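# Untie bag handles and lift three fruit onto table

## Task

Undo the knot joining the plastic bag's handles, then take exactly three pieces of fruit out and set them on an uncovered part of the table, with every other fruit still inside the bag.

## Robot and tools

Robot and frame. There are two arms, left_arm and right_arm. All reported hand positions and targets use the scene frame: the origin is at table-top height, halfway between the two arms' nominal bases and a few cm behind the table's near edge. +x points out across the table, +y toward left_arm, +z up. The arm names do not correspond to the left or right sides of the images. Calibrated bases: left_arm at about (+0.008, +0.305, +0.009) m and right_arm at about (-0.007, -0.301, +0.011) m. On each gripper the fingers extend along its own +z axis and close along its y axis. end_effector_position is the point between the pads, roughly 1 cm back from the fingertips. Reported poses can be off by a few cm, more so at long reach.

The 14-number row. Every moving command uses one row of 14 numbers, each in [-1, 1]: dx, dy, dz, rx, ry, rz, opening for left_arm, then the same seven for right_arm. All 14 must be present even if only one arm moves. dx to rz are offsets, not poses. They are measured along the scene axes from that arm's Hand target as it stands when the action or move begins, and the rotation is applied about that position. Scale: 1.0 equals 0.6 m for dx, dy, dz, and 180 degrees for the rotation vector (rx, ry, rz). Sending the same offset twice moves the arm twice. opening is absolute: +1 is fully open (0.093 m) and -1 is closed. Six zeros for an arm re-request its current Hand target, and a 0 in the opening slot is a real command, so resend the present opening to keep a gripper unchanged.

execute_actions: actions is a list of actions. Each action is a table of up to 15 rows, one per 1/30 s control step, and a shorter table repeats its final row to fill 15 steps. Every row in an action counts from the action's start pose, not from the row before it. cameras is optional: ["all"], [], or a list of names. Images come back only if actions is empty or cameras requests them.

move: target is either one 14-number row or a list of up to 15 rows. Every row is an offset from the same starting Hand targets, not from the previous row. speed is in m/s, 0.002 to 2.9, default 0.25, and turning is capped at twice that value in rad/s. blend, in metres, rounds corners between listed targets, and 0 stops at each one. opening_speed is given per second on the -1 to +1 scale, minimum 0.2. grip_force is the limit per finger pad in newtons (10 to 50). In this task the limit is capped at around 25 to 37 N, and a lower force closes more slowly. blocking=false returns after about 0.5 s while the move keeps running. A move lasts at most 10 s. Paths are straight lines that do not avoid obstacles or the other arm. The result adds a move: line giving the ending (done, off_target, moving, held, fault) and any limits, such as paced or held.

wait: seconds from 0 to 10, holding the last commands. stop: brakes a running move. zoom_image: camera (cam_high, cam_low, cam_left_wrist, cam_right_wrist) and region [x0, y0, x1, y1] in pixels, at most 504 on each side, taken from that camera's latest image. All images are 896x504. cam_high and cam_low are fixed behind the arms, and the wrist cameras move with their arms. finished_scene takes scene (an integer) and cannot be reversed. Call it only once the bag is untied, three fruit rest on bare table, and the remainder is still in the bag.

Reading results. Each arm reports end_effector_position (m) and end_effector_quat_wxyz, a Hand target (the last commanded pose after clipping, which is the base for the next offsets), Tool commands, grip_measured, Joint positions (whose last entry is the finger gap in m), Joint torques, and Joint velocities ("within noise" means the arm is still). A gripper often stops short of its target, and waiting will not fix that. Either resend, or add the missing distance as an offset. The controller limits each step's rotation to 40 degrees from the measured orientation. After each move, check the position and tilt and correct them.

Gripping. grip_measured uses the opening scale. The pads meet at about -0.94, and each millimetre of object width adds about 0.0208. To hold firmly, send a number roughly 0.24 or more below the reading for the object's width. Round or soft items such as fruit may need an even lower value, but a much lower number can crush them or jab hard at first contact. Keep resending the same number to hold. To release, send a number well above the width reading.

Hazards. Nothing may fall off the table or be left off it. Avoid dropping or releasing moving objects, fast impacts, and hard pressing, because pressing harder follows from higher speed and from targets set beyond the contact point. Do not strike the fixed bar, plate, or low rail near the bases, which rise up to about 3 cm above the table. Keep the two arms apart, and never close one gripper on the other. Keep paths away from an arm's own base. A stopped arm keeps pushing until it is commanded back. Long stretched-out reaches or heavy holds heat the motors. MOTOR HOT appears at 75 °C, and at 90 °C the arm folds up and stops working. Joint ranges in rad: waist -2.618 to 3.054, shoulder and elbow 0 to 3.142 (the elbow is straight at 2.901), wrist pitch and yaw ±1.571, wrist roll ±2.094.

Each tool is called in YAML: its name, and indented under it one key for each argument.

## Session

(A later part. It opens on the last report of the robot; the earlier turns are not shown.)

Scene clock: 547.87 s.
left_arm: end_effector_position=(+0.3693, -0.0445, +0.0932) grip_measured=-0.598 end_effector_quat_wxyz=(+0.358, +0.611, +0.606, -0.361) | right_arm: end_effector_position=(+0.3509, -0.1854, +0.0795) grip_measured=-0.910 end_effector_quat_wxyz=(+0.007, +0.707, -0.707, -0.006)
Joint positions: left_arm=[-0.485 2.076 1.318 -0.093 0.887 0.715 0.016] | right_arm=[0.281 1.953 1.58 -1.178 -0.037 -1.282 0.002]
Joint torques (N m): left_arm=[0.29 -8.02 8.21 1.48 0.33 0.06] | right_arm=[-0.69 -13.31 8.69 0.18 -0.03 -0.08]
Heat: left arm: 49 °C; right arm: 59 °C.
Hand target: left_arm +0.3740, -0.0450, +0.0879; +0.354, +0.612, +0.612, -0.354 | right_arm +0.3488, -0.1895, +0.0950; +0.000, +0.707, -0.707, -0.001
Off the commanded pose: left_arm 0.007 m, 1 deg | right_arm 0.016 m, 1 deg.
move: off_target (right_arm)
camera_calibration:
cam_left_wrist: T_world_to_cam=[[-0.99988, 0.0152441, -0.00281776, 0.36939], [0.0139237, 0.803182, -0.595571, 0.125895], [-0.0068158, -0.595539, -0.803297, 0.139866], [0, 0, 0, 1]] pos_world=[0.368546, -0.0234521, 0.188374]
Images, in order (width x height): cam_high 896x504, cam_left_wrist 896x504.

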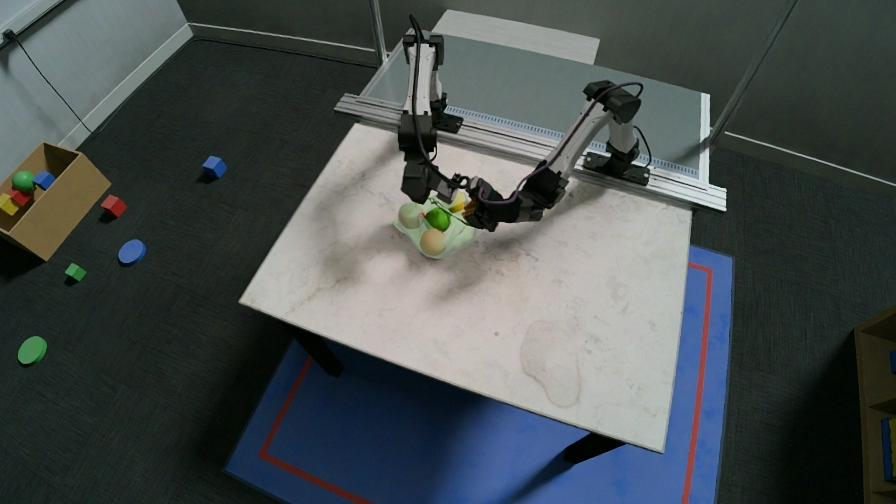

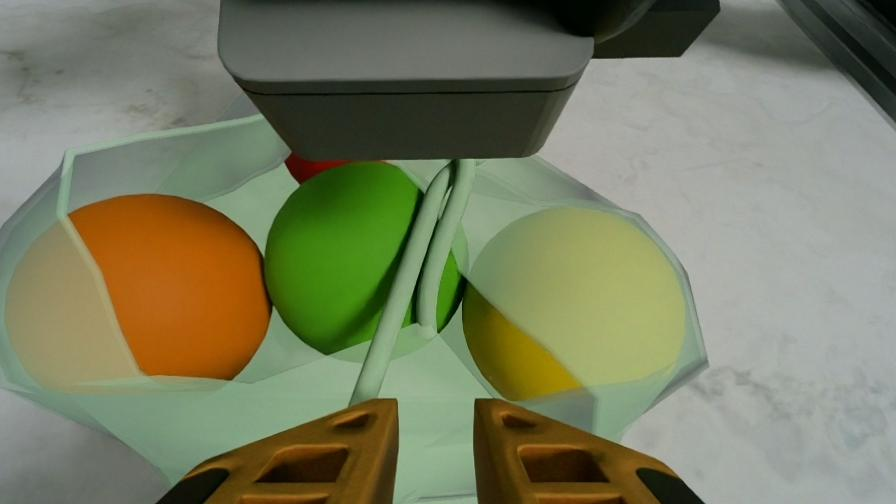

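move:
  target:
    - [0,0,0,0,0,0,-0.6,0,0,0,0,0,0,-0.42]
    - [0,0,0,0,0,0,-0.6,0,-0.02,0.13,0,0,0,-0.42]
  speed: 0.12
  opening_speed: 0.6
  cameras: ["cam_left_wrist","cam_right_wrist"]

Scene clock: 574.13 s.
left_arm: end_effector_position=(+0.3693, -0.0445, +0.0931) grip_measured=-0.598 end_effector_quat_wxyz=(+0.358, +0.611, +0.607, -0.360) | right_arm: end_effector_position=(+0.3486, -0.1980, +0.1583) grip_measured=-0.421 end_effector_quat_wxyz=(+0.011, +0.707, -0.707, -0.007)
Joint positions: left_arm=[-0.485 2.076 1.318 -0.093 0.886 0.715 0.016] | right_arm=[0.243 1.932 1.862 -1.491 -0.037 -1.321 0.025]
Joint torques (N m): left_arm=[0.32 -7.98 8.25 1.49 0.33 0.05] | right_arm=[-0.88 -11.47 10.91 0.19 -0.08 -0.08]
Heat: left arm: 48 °C; right arm: 59 °C.
Hand target: left_arm +0.3740, -0.0450, +0.0879; +0.354, +0.612, +0.612, -0.354 | right_arm +0.3488, -0.2015, +0.1730; +0.000, +0.707, -0.707, -0.001
Off the commanded pose: left_arm 0.007 m, 1 deg | right_arm 0.015 m, 1 deg.
move: off_target (right_arm)
camera_calibration:
cam_left_wrist: T_world_to_cam=[[-0.999888, 0.0146516, -0.00312185, 0.369434], [0.013632, 0.80349, -0.595162, 0.125875], [-0.00621171, -0.595137, -0.8036, 0.139629], [0, 0, 0, 1]] pos_world=[0.368544, -0.0234531, 0.188275]
cam_right_wrist: T_world_to_cam=[[0.999609, 0.00975555, -0.0261925, -0.342537], [0.0196836, -0.911022, 0.411887, -0.212622], [-0.0198437, -0.412242, -0.910858, 0.155369], [0, 0, 0, 1]] pos_world=[0.349671, -0.126311, 0.220124]
Images, in order (width x height): cam_left_wrist 896x504, cam_right_wrist 896x504.

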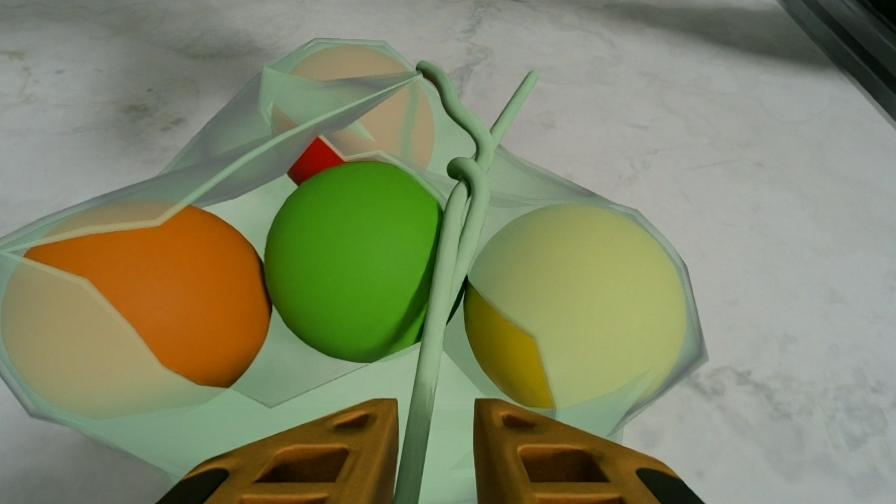

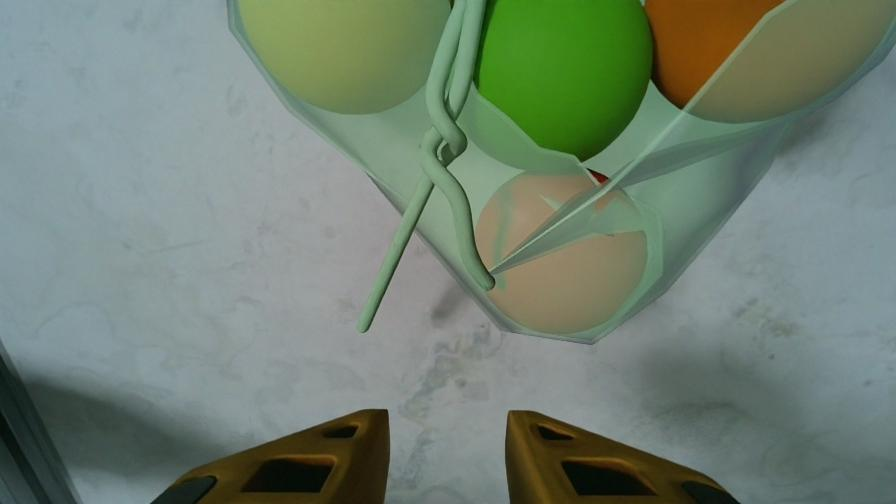

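move:
  target:
    - [0,0,0,0,0,0,-0.6,0,-0.08,0.03,0,0,-0.5,-0.42]
    - [0,0,0,0,0,0,-0.6,0,-0.08,0.03,0,0,-1.0,-0.42]
  speed: 0.5
  blend: [0.03,0]
  cameras: ["cam_right_wrist"]

Scene clock: 661.47 s.
left_arm: end_effector_position=(+0.3693, -0.0445, +0.0931) grip_measured=-0.598 end_effector_quat_wxyz=(+0.358, +0.611, +0.607, -0.360) | right_arm: end_effector_position=(+0.3493, -0.2477, +0.1702) grip_measured=-0.421 end_effector_quat_wxyz=(-0.015, +0.703, +0.711, -0.017)
Joint positions: left_arm=[-0.485 2.076 1.318 -0.093 0.886 0.715 0.016] | right_arm=[0.103 1.924 1.891 -1.551 -0.042 1.669 0.025]
Joint torques (N m): left_arm=[0.31 -8.03 8.24 1.48 0.33 0.04] | right_arm=[-0.68 -12.63 11.38 0.08 0.12 0.06]
Heat: left arm: 47 °C; right arm: 59 °C.
Hand target: left_arm +0.3740, -0.0450, +0.0879; +0.354, +0.612, +0.612, -0.354 | right_arm +0.3489, -0.2495, +0.1910; +0.001, +0.707, +0.707, +0.000
Off the commanded pose: left_arm 0.007 m, 1 deg | right_arm 0.021 m, 3 deg.
move: off_target (right_arm)
camera_calibration:
cam_right_wrist: T_world_to_cam=[[-0.998765, -0.0211346, 0.0449749, 0.335851], [-0.00107793, 0.914053, 0.405594, 0.197555], [-0.0496815, 0.405044, -0.912946, 0.359012], [0, 0, 0, 1]] pos_world=[0.353486, -0.318894, 0.232527]
Images, in order (width x height): cam_right_wrist 896x504.

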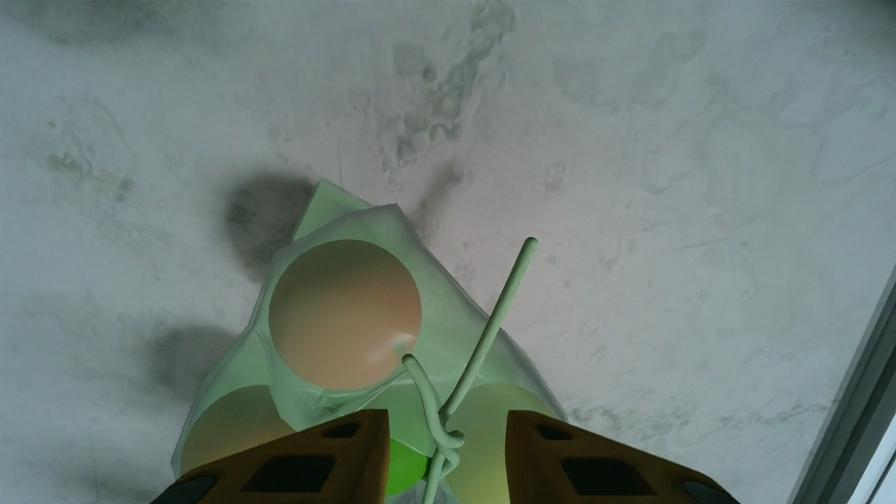

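move:
  target:
    - [0,0.033,0.1,0.1,0.1,0.22,-0.4,0,0,0,0,0,0,-0.42]
    - [-0.035,-0.033,0.1,0.2173,0.2173,0.4651,-0.4,0,0,0,0,0,0,-0.42]
  speed: 0.25
  blend: [0.03,0]
  cameras: ["cam_left_wrist","cam_high"]

zoom_image:
  camera: "cam_left_wrist"
  region: [250, 200, 650, 450]

Scene clock: 690.00 s.
left_arm: end_effector_position=(+0.3523, -0.0661, +0.1539) grip_measured=-0.402 end_effector_quat_wxyz=(+0.115, +0.007, +0.993, -0.037) | right_arm: end_effector_position=(+0.3493, -0.2477, +0.1702) grip_measured=-0.421 end_effector_quat_wxyz=(-0.015, +0.703, +0.711, -0.017)
Joint positions: left_arm=[-0.837 2.463 2.639 -1.538 -0.111 -0.832 0.026] | right_arm=[0.103 1.924 1.891 -1.551 -0.042 1.669 0.025]
Joint torques (N m): left_arm=[0.27 -9.5 7.72 0.72 -0.21 -0.11] | right_arm=[-0.66 -12.64 11.33 0.08 0.09 0.1]
Heat: left arm: 48 °C; right arm: 60 °C.
Hand target: left_arm +0.3530, -0.0647, +0.1479; +0.087, +0.000, +0.996, +0.000 | right_arm +0.3489, -0.2495, +0.1910; +0.001, +0.707, +0.707, +0.000
Off the commanded pose: left_arm 0.006 m, 5 deg | right_arm 0.021 m, 3 deg.
joint sent to its limit (left arm) — joint 4 (wrist pitch), lower limit. The joint targets are off in orientation, not in position.
move: off_target (left_arm, right_arm)
camera_calibration:
cam_left_wrist: T_world_to_cam=[[-0.0288152, -0.996734, 0.0754374, -0.0681811], [-0.979641, 0.04316, 0.196062, 0.357579], [-0.198678, -0.068252, -0.977685, 0.304968], [0, 0, 0, 1]] pos_world=[0.408925, -0.0625768, 0.233199]
Images, in order (width x height): cam_high 896x504, cam_left_wrist 896x504.

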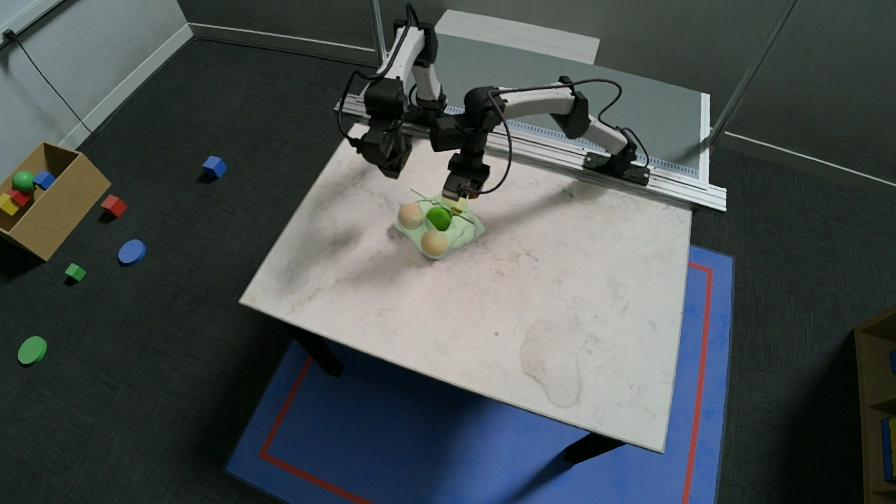

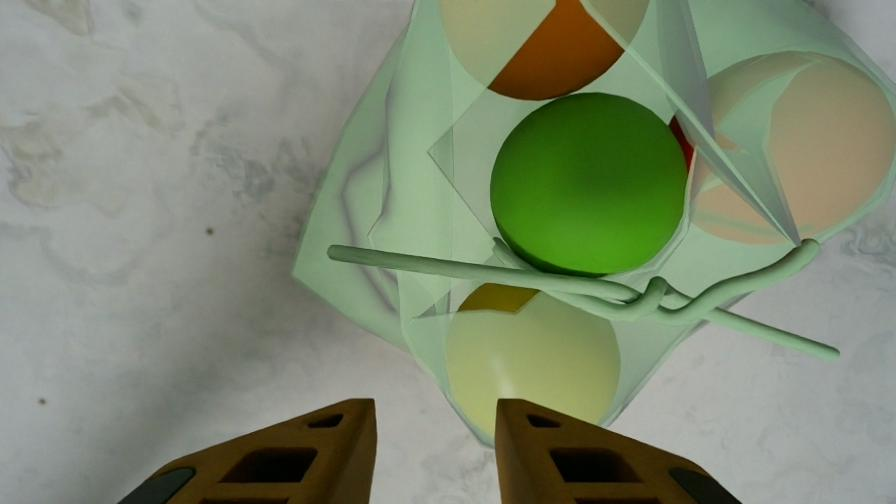

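Scaled by 1.260 from the camera's 896x504 image, which has a finer 1280x720 frame.

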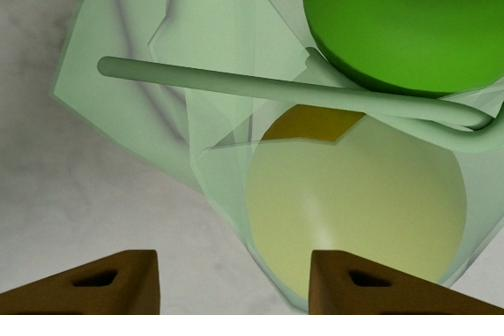

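move:
  target: [0.095,-0.002,-0.08,0,-0.0833,0,-0.3,0,0,0,0,0,0,-0.42]
  speed: 0.2
  cameras: ["cam_left_wrist"]

zoom_image:
  camera: "cam_left_wrist"
  region: [250, 250, 650, 500]

Scene clock: 719.87 s.
left_arm: end_effector_position=(+0.4078, -0.0698, +0.1051) grip_measured=-0.302 end_effector_quat_wxyz=(+0.216, -0.003, +0.976, -0.008) | right_arm: end_effector_position=(+0.3493, -0.2477, +0.1702) grip_measured=-0.421 end_effector_quat_wxyz=(-0.015, +0.703, +0.711, -0.017)
Joint positions: left_arm=[-0.822 2.463 2.384 -1.181 -0.298 -0.803 0.031] | right_arm=[0.103 1.924 1.891 -1.551 -0.042 1.669 0.025]
Joint torques (N m): left_arm=[0.75 -11.59 5.41 1.19 -0.32 0.09] | right_arm=[-0.77 -12.72 11.37 0.08 0.07 0.11]
Heat: left arm: 51 °C; right arm: 60 °C.
Hand target: left_arm +0.4101, -0.0660, +0.1000; +0.216, +0.000, +0.976, +0.000 | right_arm +0.3489, -0.2495, +0.1910; +0.001, +0.707, +0.707, +0.000
Off the commanded pose: left_arm 0.007 m, 1 deg | right_arm 0.021 m, 3 deg.
move: off_target (right_arm)
camera_calibration:
cam_left_wrist: T_world_to_cam=[[-0.004863, -0.999803, 0.0192684, -0.0706742], [-0.999972, 0.00475253, -0.00577475, 0.44847], [0.00568203, -0.0192959, -0.999798, 0.190351], [0, 0, 0, 1]] pos_world=[0.447032, -0.0691186, 0.194264]
Images, in order (width x height): cam_left_wrist 896x504.

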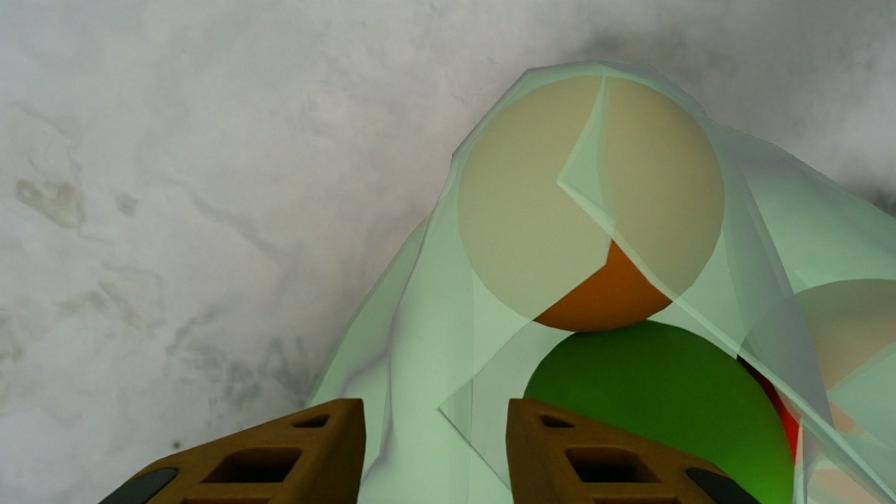

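Scaled by 1.260 from the camera's 896x504 image, which has a finer 1280x720 frame.

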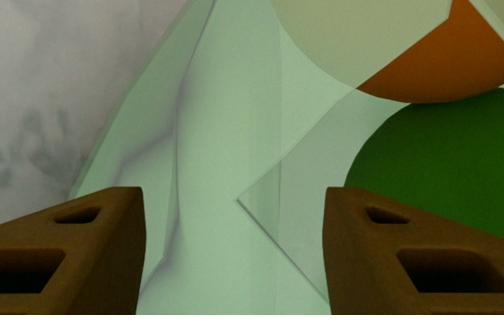

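move:
  target: [-0.012,0.002,-0.1083,0,0,0,-0.3,0,0,0,0,0,0,-0.42]
  speed: 0.12
  cameras: ["cam_left_wrist","cam_low"]

zoom_image:
  camera: "cam_left_wrist"
  region: [250, 250, 650, 500]

zoom_image:
  camera: "cam_low"
  region: [230, 210, 470, 370]

Scene clock: 733.60 s.
left_arm: end_effector_position=(+0.4055, -0.0636, +0.0367) grip_measured=-0.302 end_effector_quat_wxyz=(+0.217, -0.002, +0.976, +0.004) | right_arm: end_effector_position=(+0.3493, -0.2477, +0.1702) grip_measured=-0.421 end_effector_quat_wxyz=(-0.015, +0.703, +0.711, -0.017)
Joint positions: left_arm=[-0.824 2.442 2.074 -0.909 -0.317 -0.803 0.031] | right_arm=[0.103 1.924 1.891 -1.551 -0.042 1.669 0.025]
Joint torques (N m): left_arm=[0.01 -12.37 4.96 1.22 -0.2 -0.04] | right_arm=[-0.57 -12.67 11.37 0.06 0.11 0.06]
Heat: left arm: 55 °C; right arm: 60 °C.
Hand target: left_arm +0.4028, -0.0648, +0.0351; +0.216, +0.000, +0.976, +0.000 | right_arm +0.3489, -0.2495, +0.1910; +0.001, +0.707, +0.707, +0.000
Off the commanded pose: left_arm 0.003 m, 1 deg | right_arm 0.021 m, 3 deg.
move: off_target (right_arm)
camera_calibration:
cam_left_wrist: T_world_to_cam=[[-0.00174054, -0.999986, -0.00506531, -0.0634761], [-0.999963, 0.00178326, -0.00844138, 0.445586], [0.0084503, 0.00505043, -0.999952, 0.122536], [0, 0, 0, 1]] pos_world=[0.444423, -0.0648886, 0.12597]
Images, in order (width x height): cam_low 896x504, cam_left_wrist 896x504.

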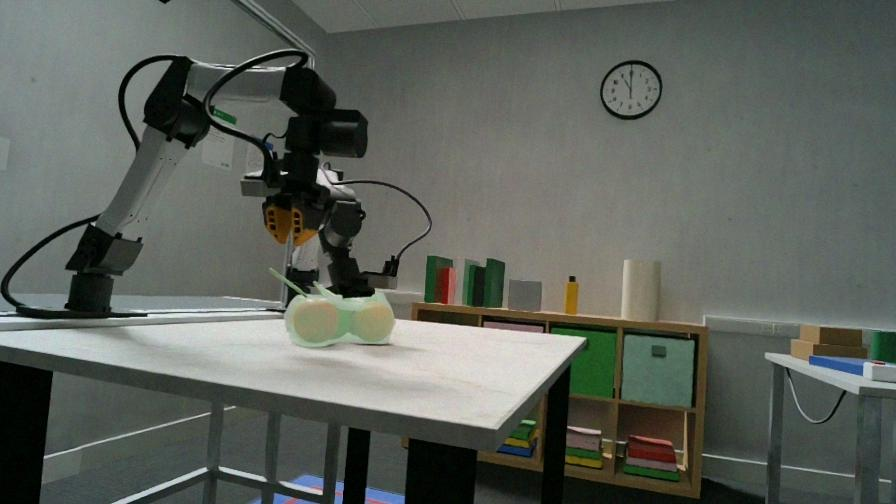

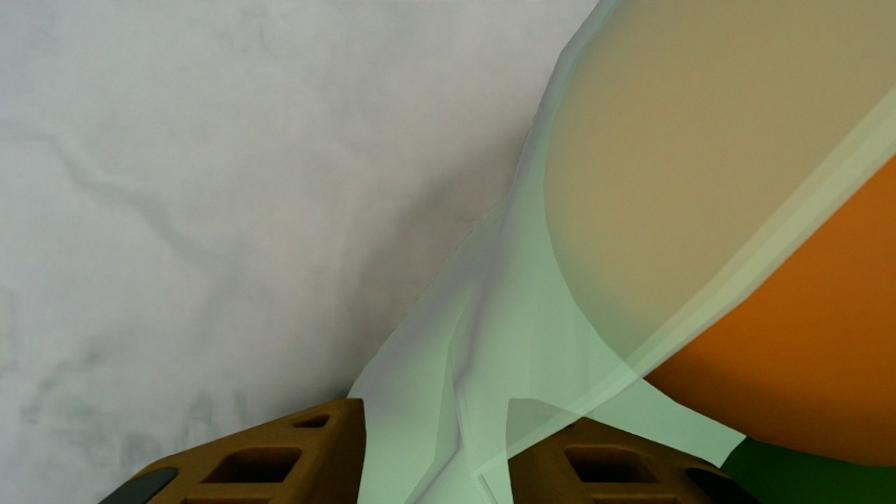

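Scaled by 1.260 from the camera's 896x504 image, which has a finer 1280x720 frame.

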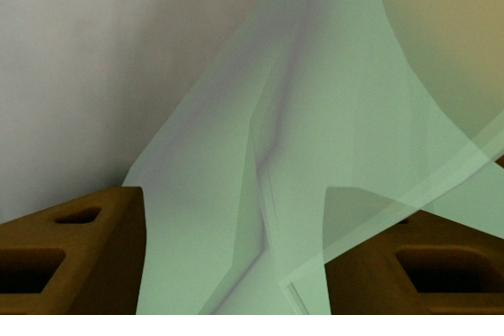

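Scaled by 2.100 from the camera's 896x504 image, which has a finer 1280x720 frame.

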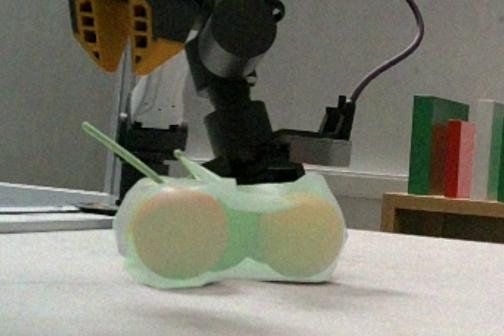

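move:
  target: [0,0,0,0,0,0,-1,0,0,0,0,0,0,-0.42]
  opening_speed: 0.4
  cameras: ["cam_left_wrist","cam_right_wrist"]

zoom_image:
  camera: "cam_left_wrist"
  region: [250, 250, 650, 500]

Scene clock: 744.43 s.
left_arm: end_effector_position=(+0.4078, -0.0673, +0.0373) grip_measured=-0.976 end_effector_quat_wxyz=(+0.223, -0.003, +0.975, -0.003) | right_arm: end_effector_position=(+0.3493, -0.2477, +0.1702) grip_measured=-0.421 end_effector_quat_wxyz=(-0.015, +0.703, +0.711, -0.017)
Joint positions: left_arm=[-0.826 2.442 2.071 -0.887 -0.318 -0.803 0] | right_arm=[0.103 1.924 1.891 -1.551 -0.042 1.669 0.025]
Joint torques (N m): left_arm=[0.13 -12.36 5.14 1.06 -0.18 -0.03] | right_arm=[-0.66 -12.74 11.4 0.08 0.1 0.07]
Heat: left arm: 62 °C; right arm: 61 °C.
Hand target: left_arm +0.4029, -0.0648, +0.0351; +0.216, -0.001, +0.976, +0.000 | right_arm +0.3489, -0.2495, +0.1910; +0.001, +0.707, +0.707, +0.000
Off the commanded pose: left_arm 0.006 m, 1 deg | right_arm 0.021 m, 3 deg.
move: off_target (right_arm)
camera_calibration:
cam_left_wrist: T_world_to_cam=[[-0.00338913, -0.999952, 0.00919918, -0.0670039], [-0.99976, 0.00318888, -0.0216966, 0.448452], [0.0216662, -0.0092705, -0.999722, 0.116852], [0, 0, 0, 1]] pos_world=[0.445586, -0.0673475, 0.127166]
cam_right_wrist: T_world_to_cam=[[-0.99878, -0.0203742, 0.0449859, 0.335998], [-0.000379257, 0.914067, 0.405563, 0.19732], [-0.0493832, 0.405051, -0.91296, 0.358907], [0, 0, 0, 1]] pos_world=[0.353387, -0.318894, 0.232527]
Images, in order (width x height): cam_left_wrist 896x504, cam_right_wrist 896x504.

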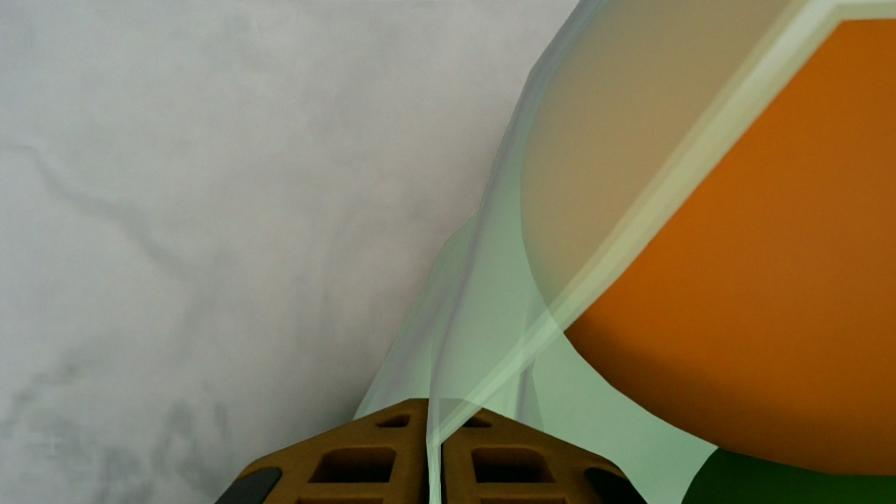

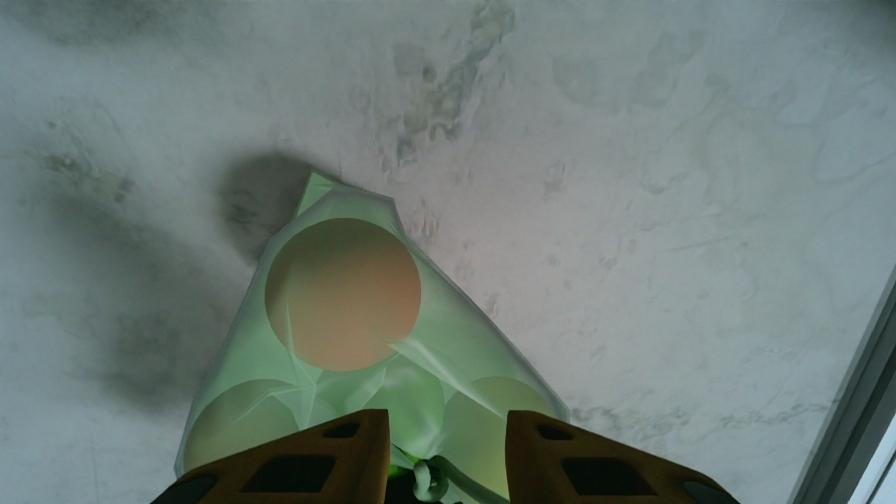

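Scaled by 1.260 from the camera's 896x504 image, which has a finer 1280x720 frame.

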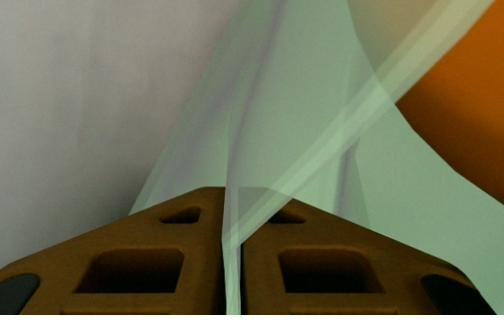

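move:
  target: [0,0,0,0,0,0,-1,0,-0.0333,0.05,0,0,0,-0.42]
  cameras: ["cam_high","cam_right_wrist","cam_low"]

zoom_image:
  camera: "cam_high"
  region: [370, 150, 510, 275]

zoom_image:
  camera: "cam_low"
  region: [230, 210, 470, 370]

Scene clock: 754.70 s.
left_arm: end_effector_position=(+0.4078, -0.0673, +0.0373) grip_measured=-0.976 end_effector_quat_wxyz=(+0.223, -0.003, +0.975, -0.003) | right_arm: end_effector_position=(+0.3519, -0.2668, +0.2051) grip_measured=-0.421 end_effector_quat_wxyz=(+0.020, +0.707, +0.706, +0.023)
Joint positions: left_arm=[-0.826 2.442 2.071 -0.887 -0.318 -0.803 0] | right_arm=[0.044 1.852 1.93 -1.56 -0.042 1.628 0.025]
Joint torques (N m): left_arm=[0.17 -12.4 5.14 1.07 -0.19 -0.03] | right_arm=[-0.79 -11.08 10.48 0.35 0.12 -0.1]
Heat: left arm: 66 °C; right arm: 61 °C.
Hand target: left_arm +0.4029, -0.0648, +0.0351; +0.216, -0.001, +0.976, +0.000 | right_arm +0.3488, -0.2696, +0.2210; +0.001, +0.707, +0.707, +0.000
Off the commanded pose: left_arm 0.006 m, 1 deg | right_arm 0.016 m, 3 deg.
joint sent to its limit (right arm) — joint 4 (wrist pitch), lower limit. The joint targets are off in orientation, not in position.
move: off_target (right_arm)
camera_calibration:
cam_right_wrist: T_world_to_cam=[[-0.998138, -0.00718929, -0.0605643, 0.361629], [-0.0314386, 0.91158, 0.40992, 0.210012], [0.0522621, 0.411061, -0.910109, 0.363806], [0, 0, 0, 1]] pos_world=[0.348545, -0.338389, 0.266917]
Images, in order (width x height): cam_high 896x504, cam_low 896x504, cam_right_wrist 896x504.

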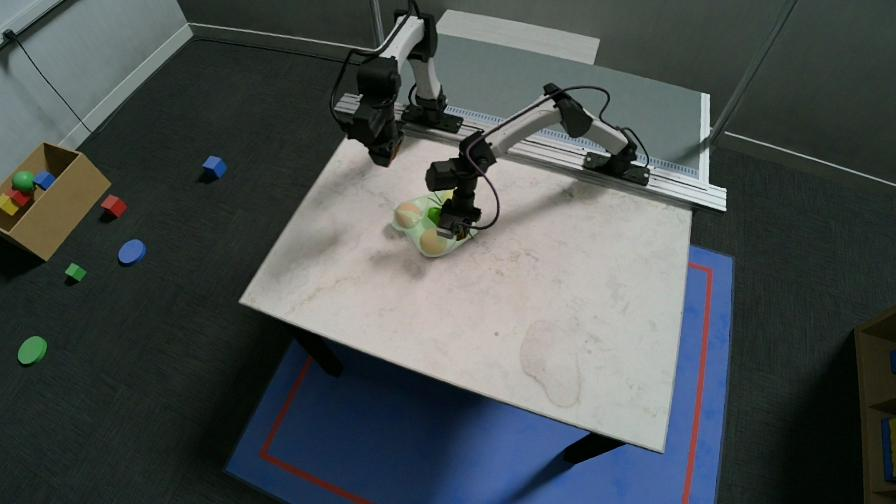

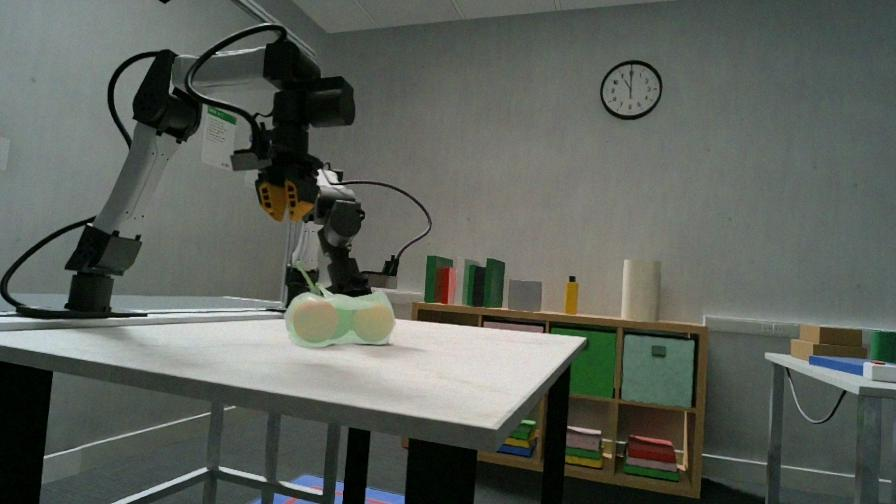

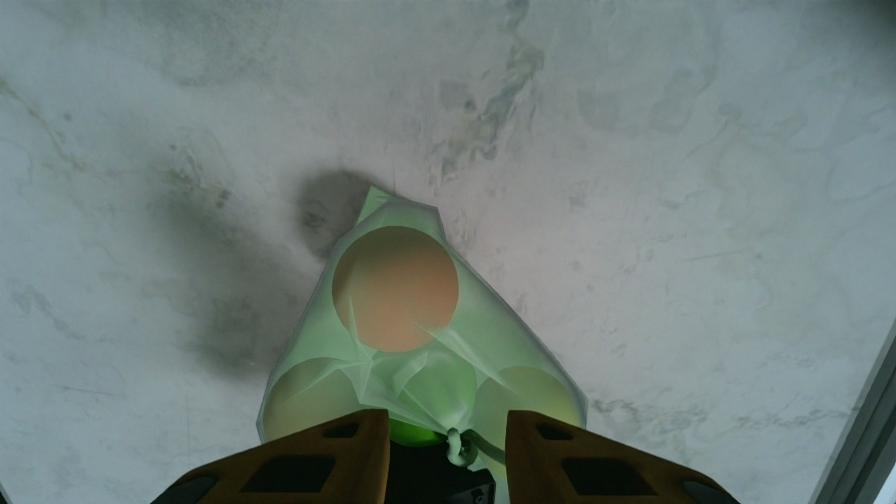

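Scaled by 3.600 from the camera's 896x504 image, which has a finer 1280x720 frame.

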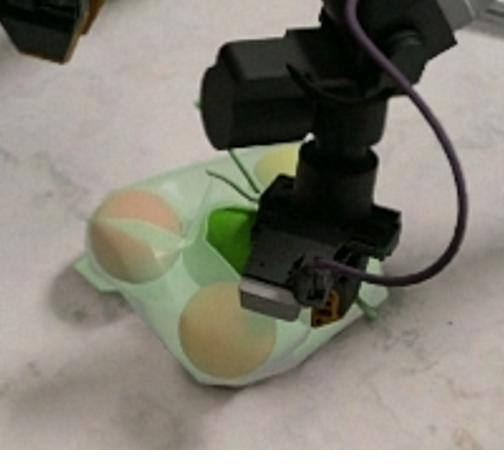

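Scaled by 2.100 from the camera's 896x504 image, which has a finer 1280x720 frame.

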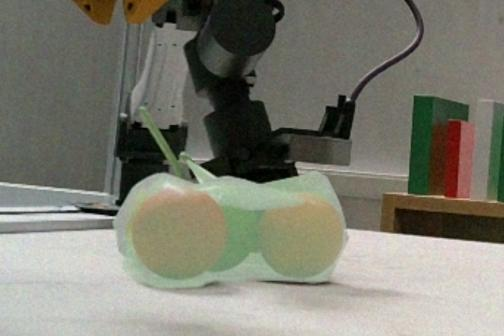

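move:
  target: [0,0,0,0,0,0,-1,0.02,0.14,-0.115,0,0,0,-0.42]
  cameras: ["cam_right_wrist"]

zoom_image:
  camera: "cam_right_wrist"
  region: [300, 280, 600, 504]

Scene clock: 781.80 s.
left_arm: end_effector_position=(+0.4078, -0.0673, +0.0373) grip_measured=-0.976 end_effector_quat_wxyz=(+0.223, -0.003, +0.975, -0.003) | right_arm: end_effector_position=(+0.3507, -0.2053, +0.1798) grip_measured=-0.421 end_effector_quat_wxyz=(+0.003, +0.688, +0.725, +0.012)
Joint positions: left_arm=[-0.826 2.442 2.071 -0.887 -0.318 -0.803 0] | right_arm=[0.216 1.897 1.897 -1.513 -0.045 1.744 0.025]
Joint torques (N m): left_arm=[0.13 -12.42 5.09 1.08 -0.18 -0.03] | right_arm=[-0.95 -10.26 8.16 0.49 0.11 -0.02]
Heat: left arm: 73 °C; right arm: 61 °C.
Hand target: left_arm +0.4029, -0.0648, +0.0351; +0.216, -0.001, +0.976, +0.000 | right_arm +0.3502, -0.2097, +0.1844; +0.008, +0.690, +0.723, +0.015 (not the last commanded pose)
Off the commanded pose: left_arm 0.006 m, 1 deg | right_arm 0.036 m, 3 deg.
move: held (right_arm; a check stopped the path); limits=held
pose unreachable (right arm): on one or more control steps of this call, first in action 0 (counted from 0), this arm could not follow its commanded pose, so it was not sent that pose on those steps. It may still have moved: this result reports where it is.
cause: moving toward the commanded pose would bring a part of the arm too close to another arm (this arm's fingers and the left arm's wrist (the part past joint 4), where that arm would come to rest).
camera_calibration:
cam_right_wrist: T_world_to_cam=[[-0.997842, -0.0616827, -0.022488, 0.3412], [-0.0654239, 0.905539, 0.419188, 0.173292], [-0.00549285, 0.419755, -0.907621, 0.33715], [0, 0, 0, 1]] pos_world=[0.353654, -0.277397, 0.241036]
Images, in order (width x height): cam_right_wrist 896x504.

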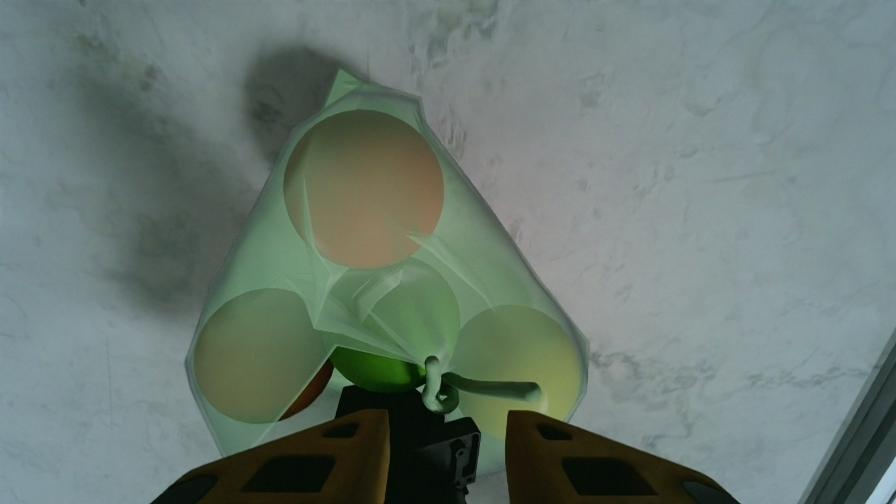

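Scaled by 1.680 from the camera's 896x504 image, which has a finer 1280x720 frame.

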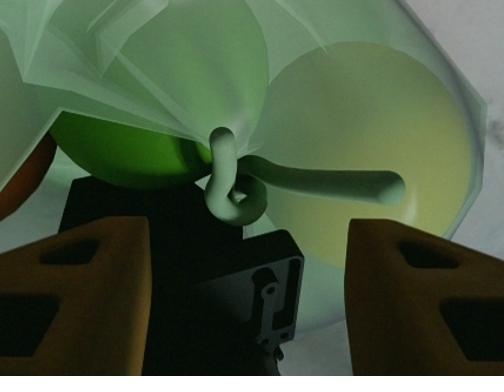

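move:
  target:
    - [0,0,0,0,0,0,-0.3,0,0,0,0,0,0,-0.42]
    - [0,0,0.17,0,0,0,-0.3,0,0,0,0,0,0,-0.42]
    - [-0.25,0.4,0.25,0,-0.2,0,-0.3,0,0,0,0,0,0,-0.42]
  blend: [0,0.03,0]
  opening_speed: 0.6
  cameras: ["cam_high","cam_right_wrist"]

zoom_image:
  camera: "cam_high"
  region: [370, 150, 510, 275]

zoom_image:
  camera: "cam_right_wrist"
  region: [300, 280, 600, 504]

Scene clock: 797.57 s.
left_arm: end_effector_position=(+0.2545, +0.1738, +0.1890) grip_measured=-0.302 end_effector_quat_wxyz=(+0.507, -0.007, +0.862, -0.006) | right_arm: end_effector_position=(+0.3507, -0.2053, +0.1798) grip_measured=-0.421 end_effector_quat_wxyz=(+0.003, +0.688, +0.725, +0.012)
Joint positions: left_arm=[-0.882 0.906 0.627 -0.456 -0.744 -0.58 0.031] | right_arm=[0.216 1.897 1.897 -1.513 -0.045 1.744 0.025]
Joint torques (N m): left_arm=[-0.18 -2.26 6.09 1.98 -0.46 0.07] | right_arm=[-0.85 -10.33 8.01 0.44 0.1 -0.02]
Heat: left arm: 73 °C; right arm: 60 °C. Fold the left arm in close to its base, or ease its load, before you think long.
Hand target: left_arm +0.2529, +0.1752, +0.1851; +0.507, +0.000, +0.862, +0.000 | right_arm +0.3502, -0.2097, +0.1844; +0.008, +0.690, +0.723, +0.015
Off the commanded pose: left_arm 0.004 m, 1 deg | right_arm 0.006 m, 1 deg.
MOTOR HOT: joint 2 (shoulder) of the left arm reports 73 °C; the controller's stop level is 90 °C. To cool a motor, set the load down, stop pushing, or move to a pose that needs little force.
move: done
camera_calibration:
cam_right_wrist: T_world_to_cam=[[-0.997842, -0.0616827, -0.022488, 0.3412], [-0.0654239, 0.905539, 0.419188, 0.173292], [-0.00549285, 0.419755, -0.907621, 0.33715], [0, 0, 0, 1]] pos_world=[0.353654, -0.277397, 0.241036]
Images, in order (width x height): cam_high 896x504, cam_right_wrist 896x504.

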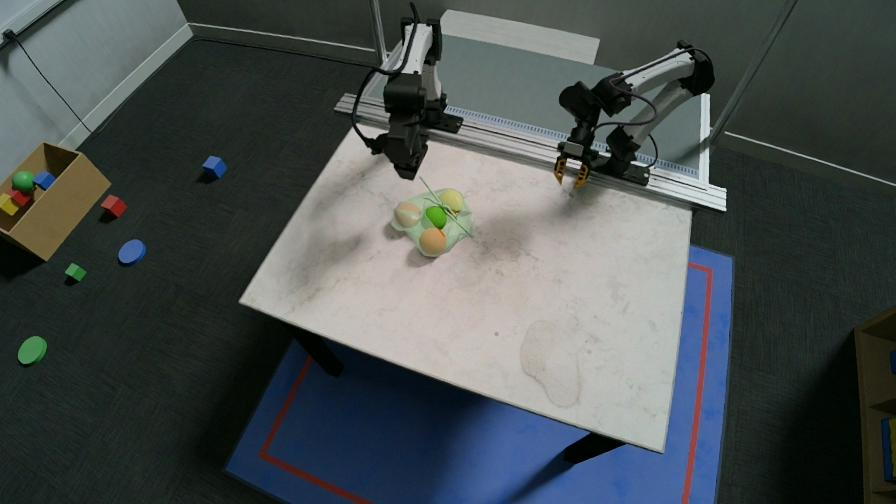

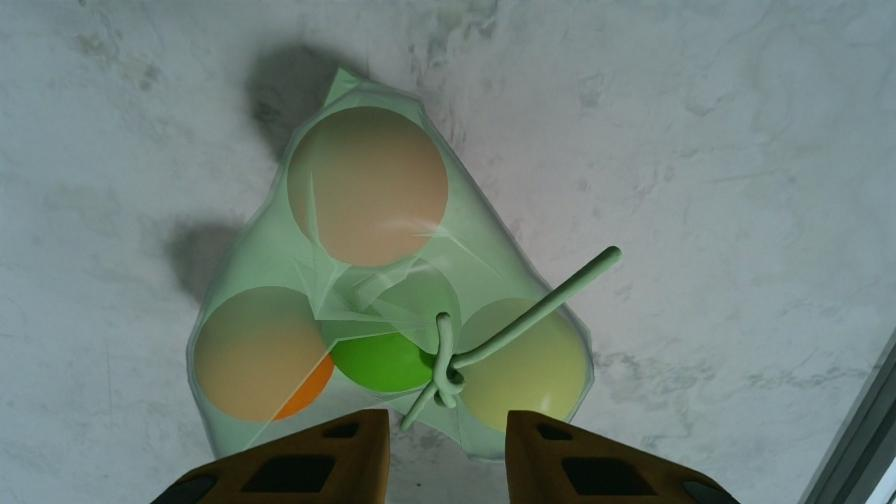

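Scaled by 3.600 from the camera's 896x504 image, which has a finer 1280x720 frame.

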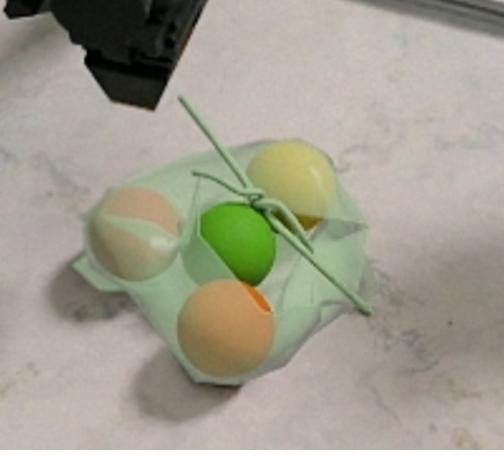

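Scaled by 1.680 from the camera's 896x504 image, which has a finer 1280x720 frame.

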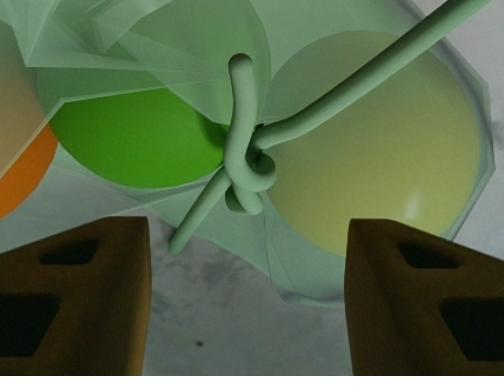

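move:
  target: [0,0,0,0,0,0,-0.3,0.0015,0.1,-0.1157,-0.0031,0.0104,-0.0148,-0.42]
  speed: 0.15
  cameras: ["cam_right_wrist"]

zoom_image:
  camera: "cam_right_wrist"
  region: [300, 280, 600, 504]

Scene clock: 823.13 s.
left_arm: end_effector_position=(+0.2546, +0.1737, +0.1891) grip_measured=-0.302 end_effector_quat_wxyz=(+0.507, -0.007, +0.862, -0.007) | right_arm: end_effector_position=(+0.3505, -0.1472, +0.1216) grip_measured=-0.421 end_effector_quat_wxyz=(-0.004, +0.704, +0.710, +0.008)
Joint positions: left_arm=[-0.882 0.906 0.627 -0.456 -0.744 -0.579 0.031] | right_arm=[0.37 1.958 1.759 -1.32 -0.045 1.941 0.025]
Joint torques (N m): left_arm=[-0.13 -2.22 6.02 1.94 -0.44 0.06] | right_arm=[-0.32 -9.05 7.06 0.64 0.19 0.05]
Heat: left arm: 56 °C; right arm: 59 °C.
Hand target: left_arm +0.2529, +0.1752, +0.1851; +0.507, +0.000, +0.862, +0.000 | right_arm +0.3511, -0.1498, +0.1149; -0.001, +0.707, +0.707, +0.000
Off the commanded pose: left_arm 0.005 m, 1 deg | right_arm 0.007 m, 1 deg.
MOTOR HOT: cleared for the motors of the left arm.
move: done
camera_calibration:
cam_right_wrist: T_world_to_cam=[[-0.999818, -0.0181276, -0.00588553, 0.348337], [-0.0189128, 0.905464, 0.424001, 0.128162], [-0.00235696, 0.424035, -0.905643, 0.259304], [0, 0, 0, 1]] pos_world=[0.351309, -0.219685, 0.182546]
Images, in order (width x height): cam_right_wrist 896x504.

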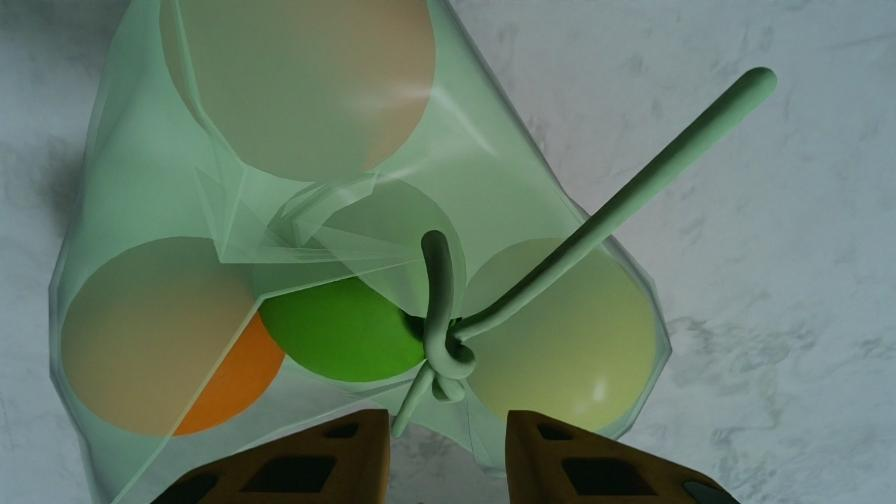

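Scaled by 1.680 from the camera's 896x504 image, which has a finer 1280x720 frame.

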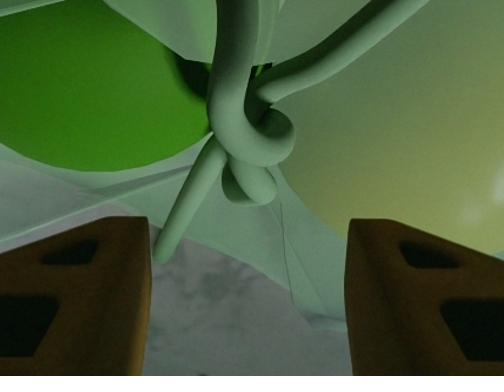

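move:
  target: [0,0,0,0,0,0,-0.3,0.004,-0.003,-0.0783,0,0,0,-0.58]
  speed: 0.12
  cameras: ["cam_right_wrist"]

zoom_image:
  camera: "cam_right_wrist"
  region: [300, 280, 600, 504]

Scene clock: 843.70 s.
left_arm: end_effector_position=(+0.2546, +0.1737, +0.1891) grip_measured=-0.302 end_effector_quat_wxyz=(+0.507, -0.007, +0.862, -0.007) | right_arm: end_effector_position=(+0.3492, -0.1492, +0.0778) grip_measured=-0.579 end_effector_quat_wxyz=(-0.007, +0.704, +0.710, +0.002)
Joint positions: left_arm=[-0.882 0.906 0.627 -0.456 -0.744 -0.579 0.031] | right_arm=[0.37 1.978 1.614 -1.169 -0.045 1.941 0.017]
Joint torques (N m): left_arm=[-0.21 -2.21 6.01 1.93 -0.44 0.09] | right_arm=[-0.39 -8.54 6.63 0.82 0.2 0.04]
Heat: left arm: 49 °C; right arm: 59 °C.
Hand target: left_arm +0.2529, +0.1752, +0.1851; +0.507, +0.000, +0.862, +0.000 | right_arm +0.3536, -0.1515, +0.0680; -0.001, +0.707, +0.707, +0.000
Off the commanded pose: left_arm 0.005 m, 1 deg | right_arm 0.011 m, 1 deg.
move: off_target (right_arm)
camera_calibration:
cam_right_wrist: T_world_to_cam=[[-0.999821, -0.0173156, 0.00760698, 0.345753], [-0.0125305, 0.907745, 0.419335, 0.146962], [-0.0141662, 0.419164, -0.9078, 0.223945], [0, 0, 0, 1]] pos_world=[0.350705, -0.221287, 0.139041]
Images, in order (width x height): cam_right_wrist 896x504.

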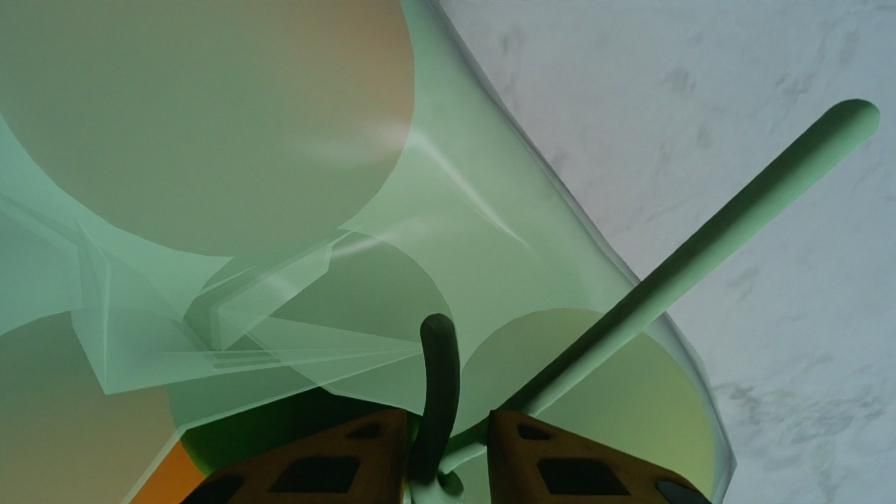

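Scaled by 1.680 from the camera's 896x504 image, which has a finer 1280x720 frame.

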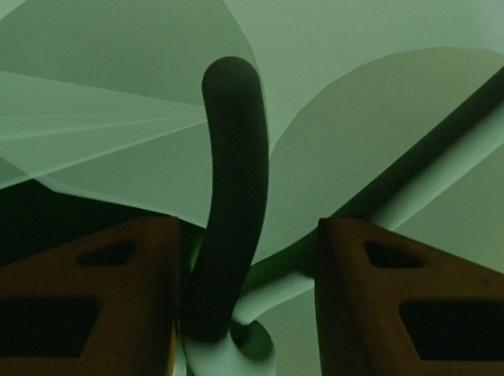

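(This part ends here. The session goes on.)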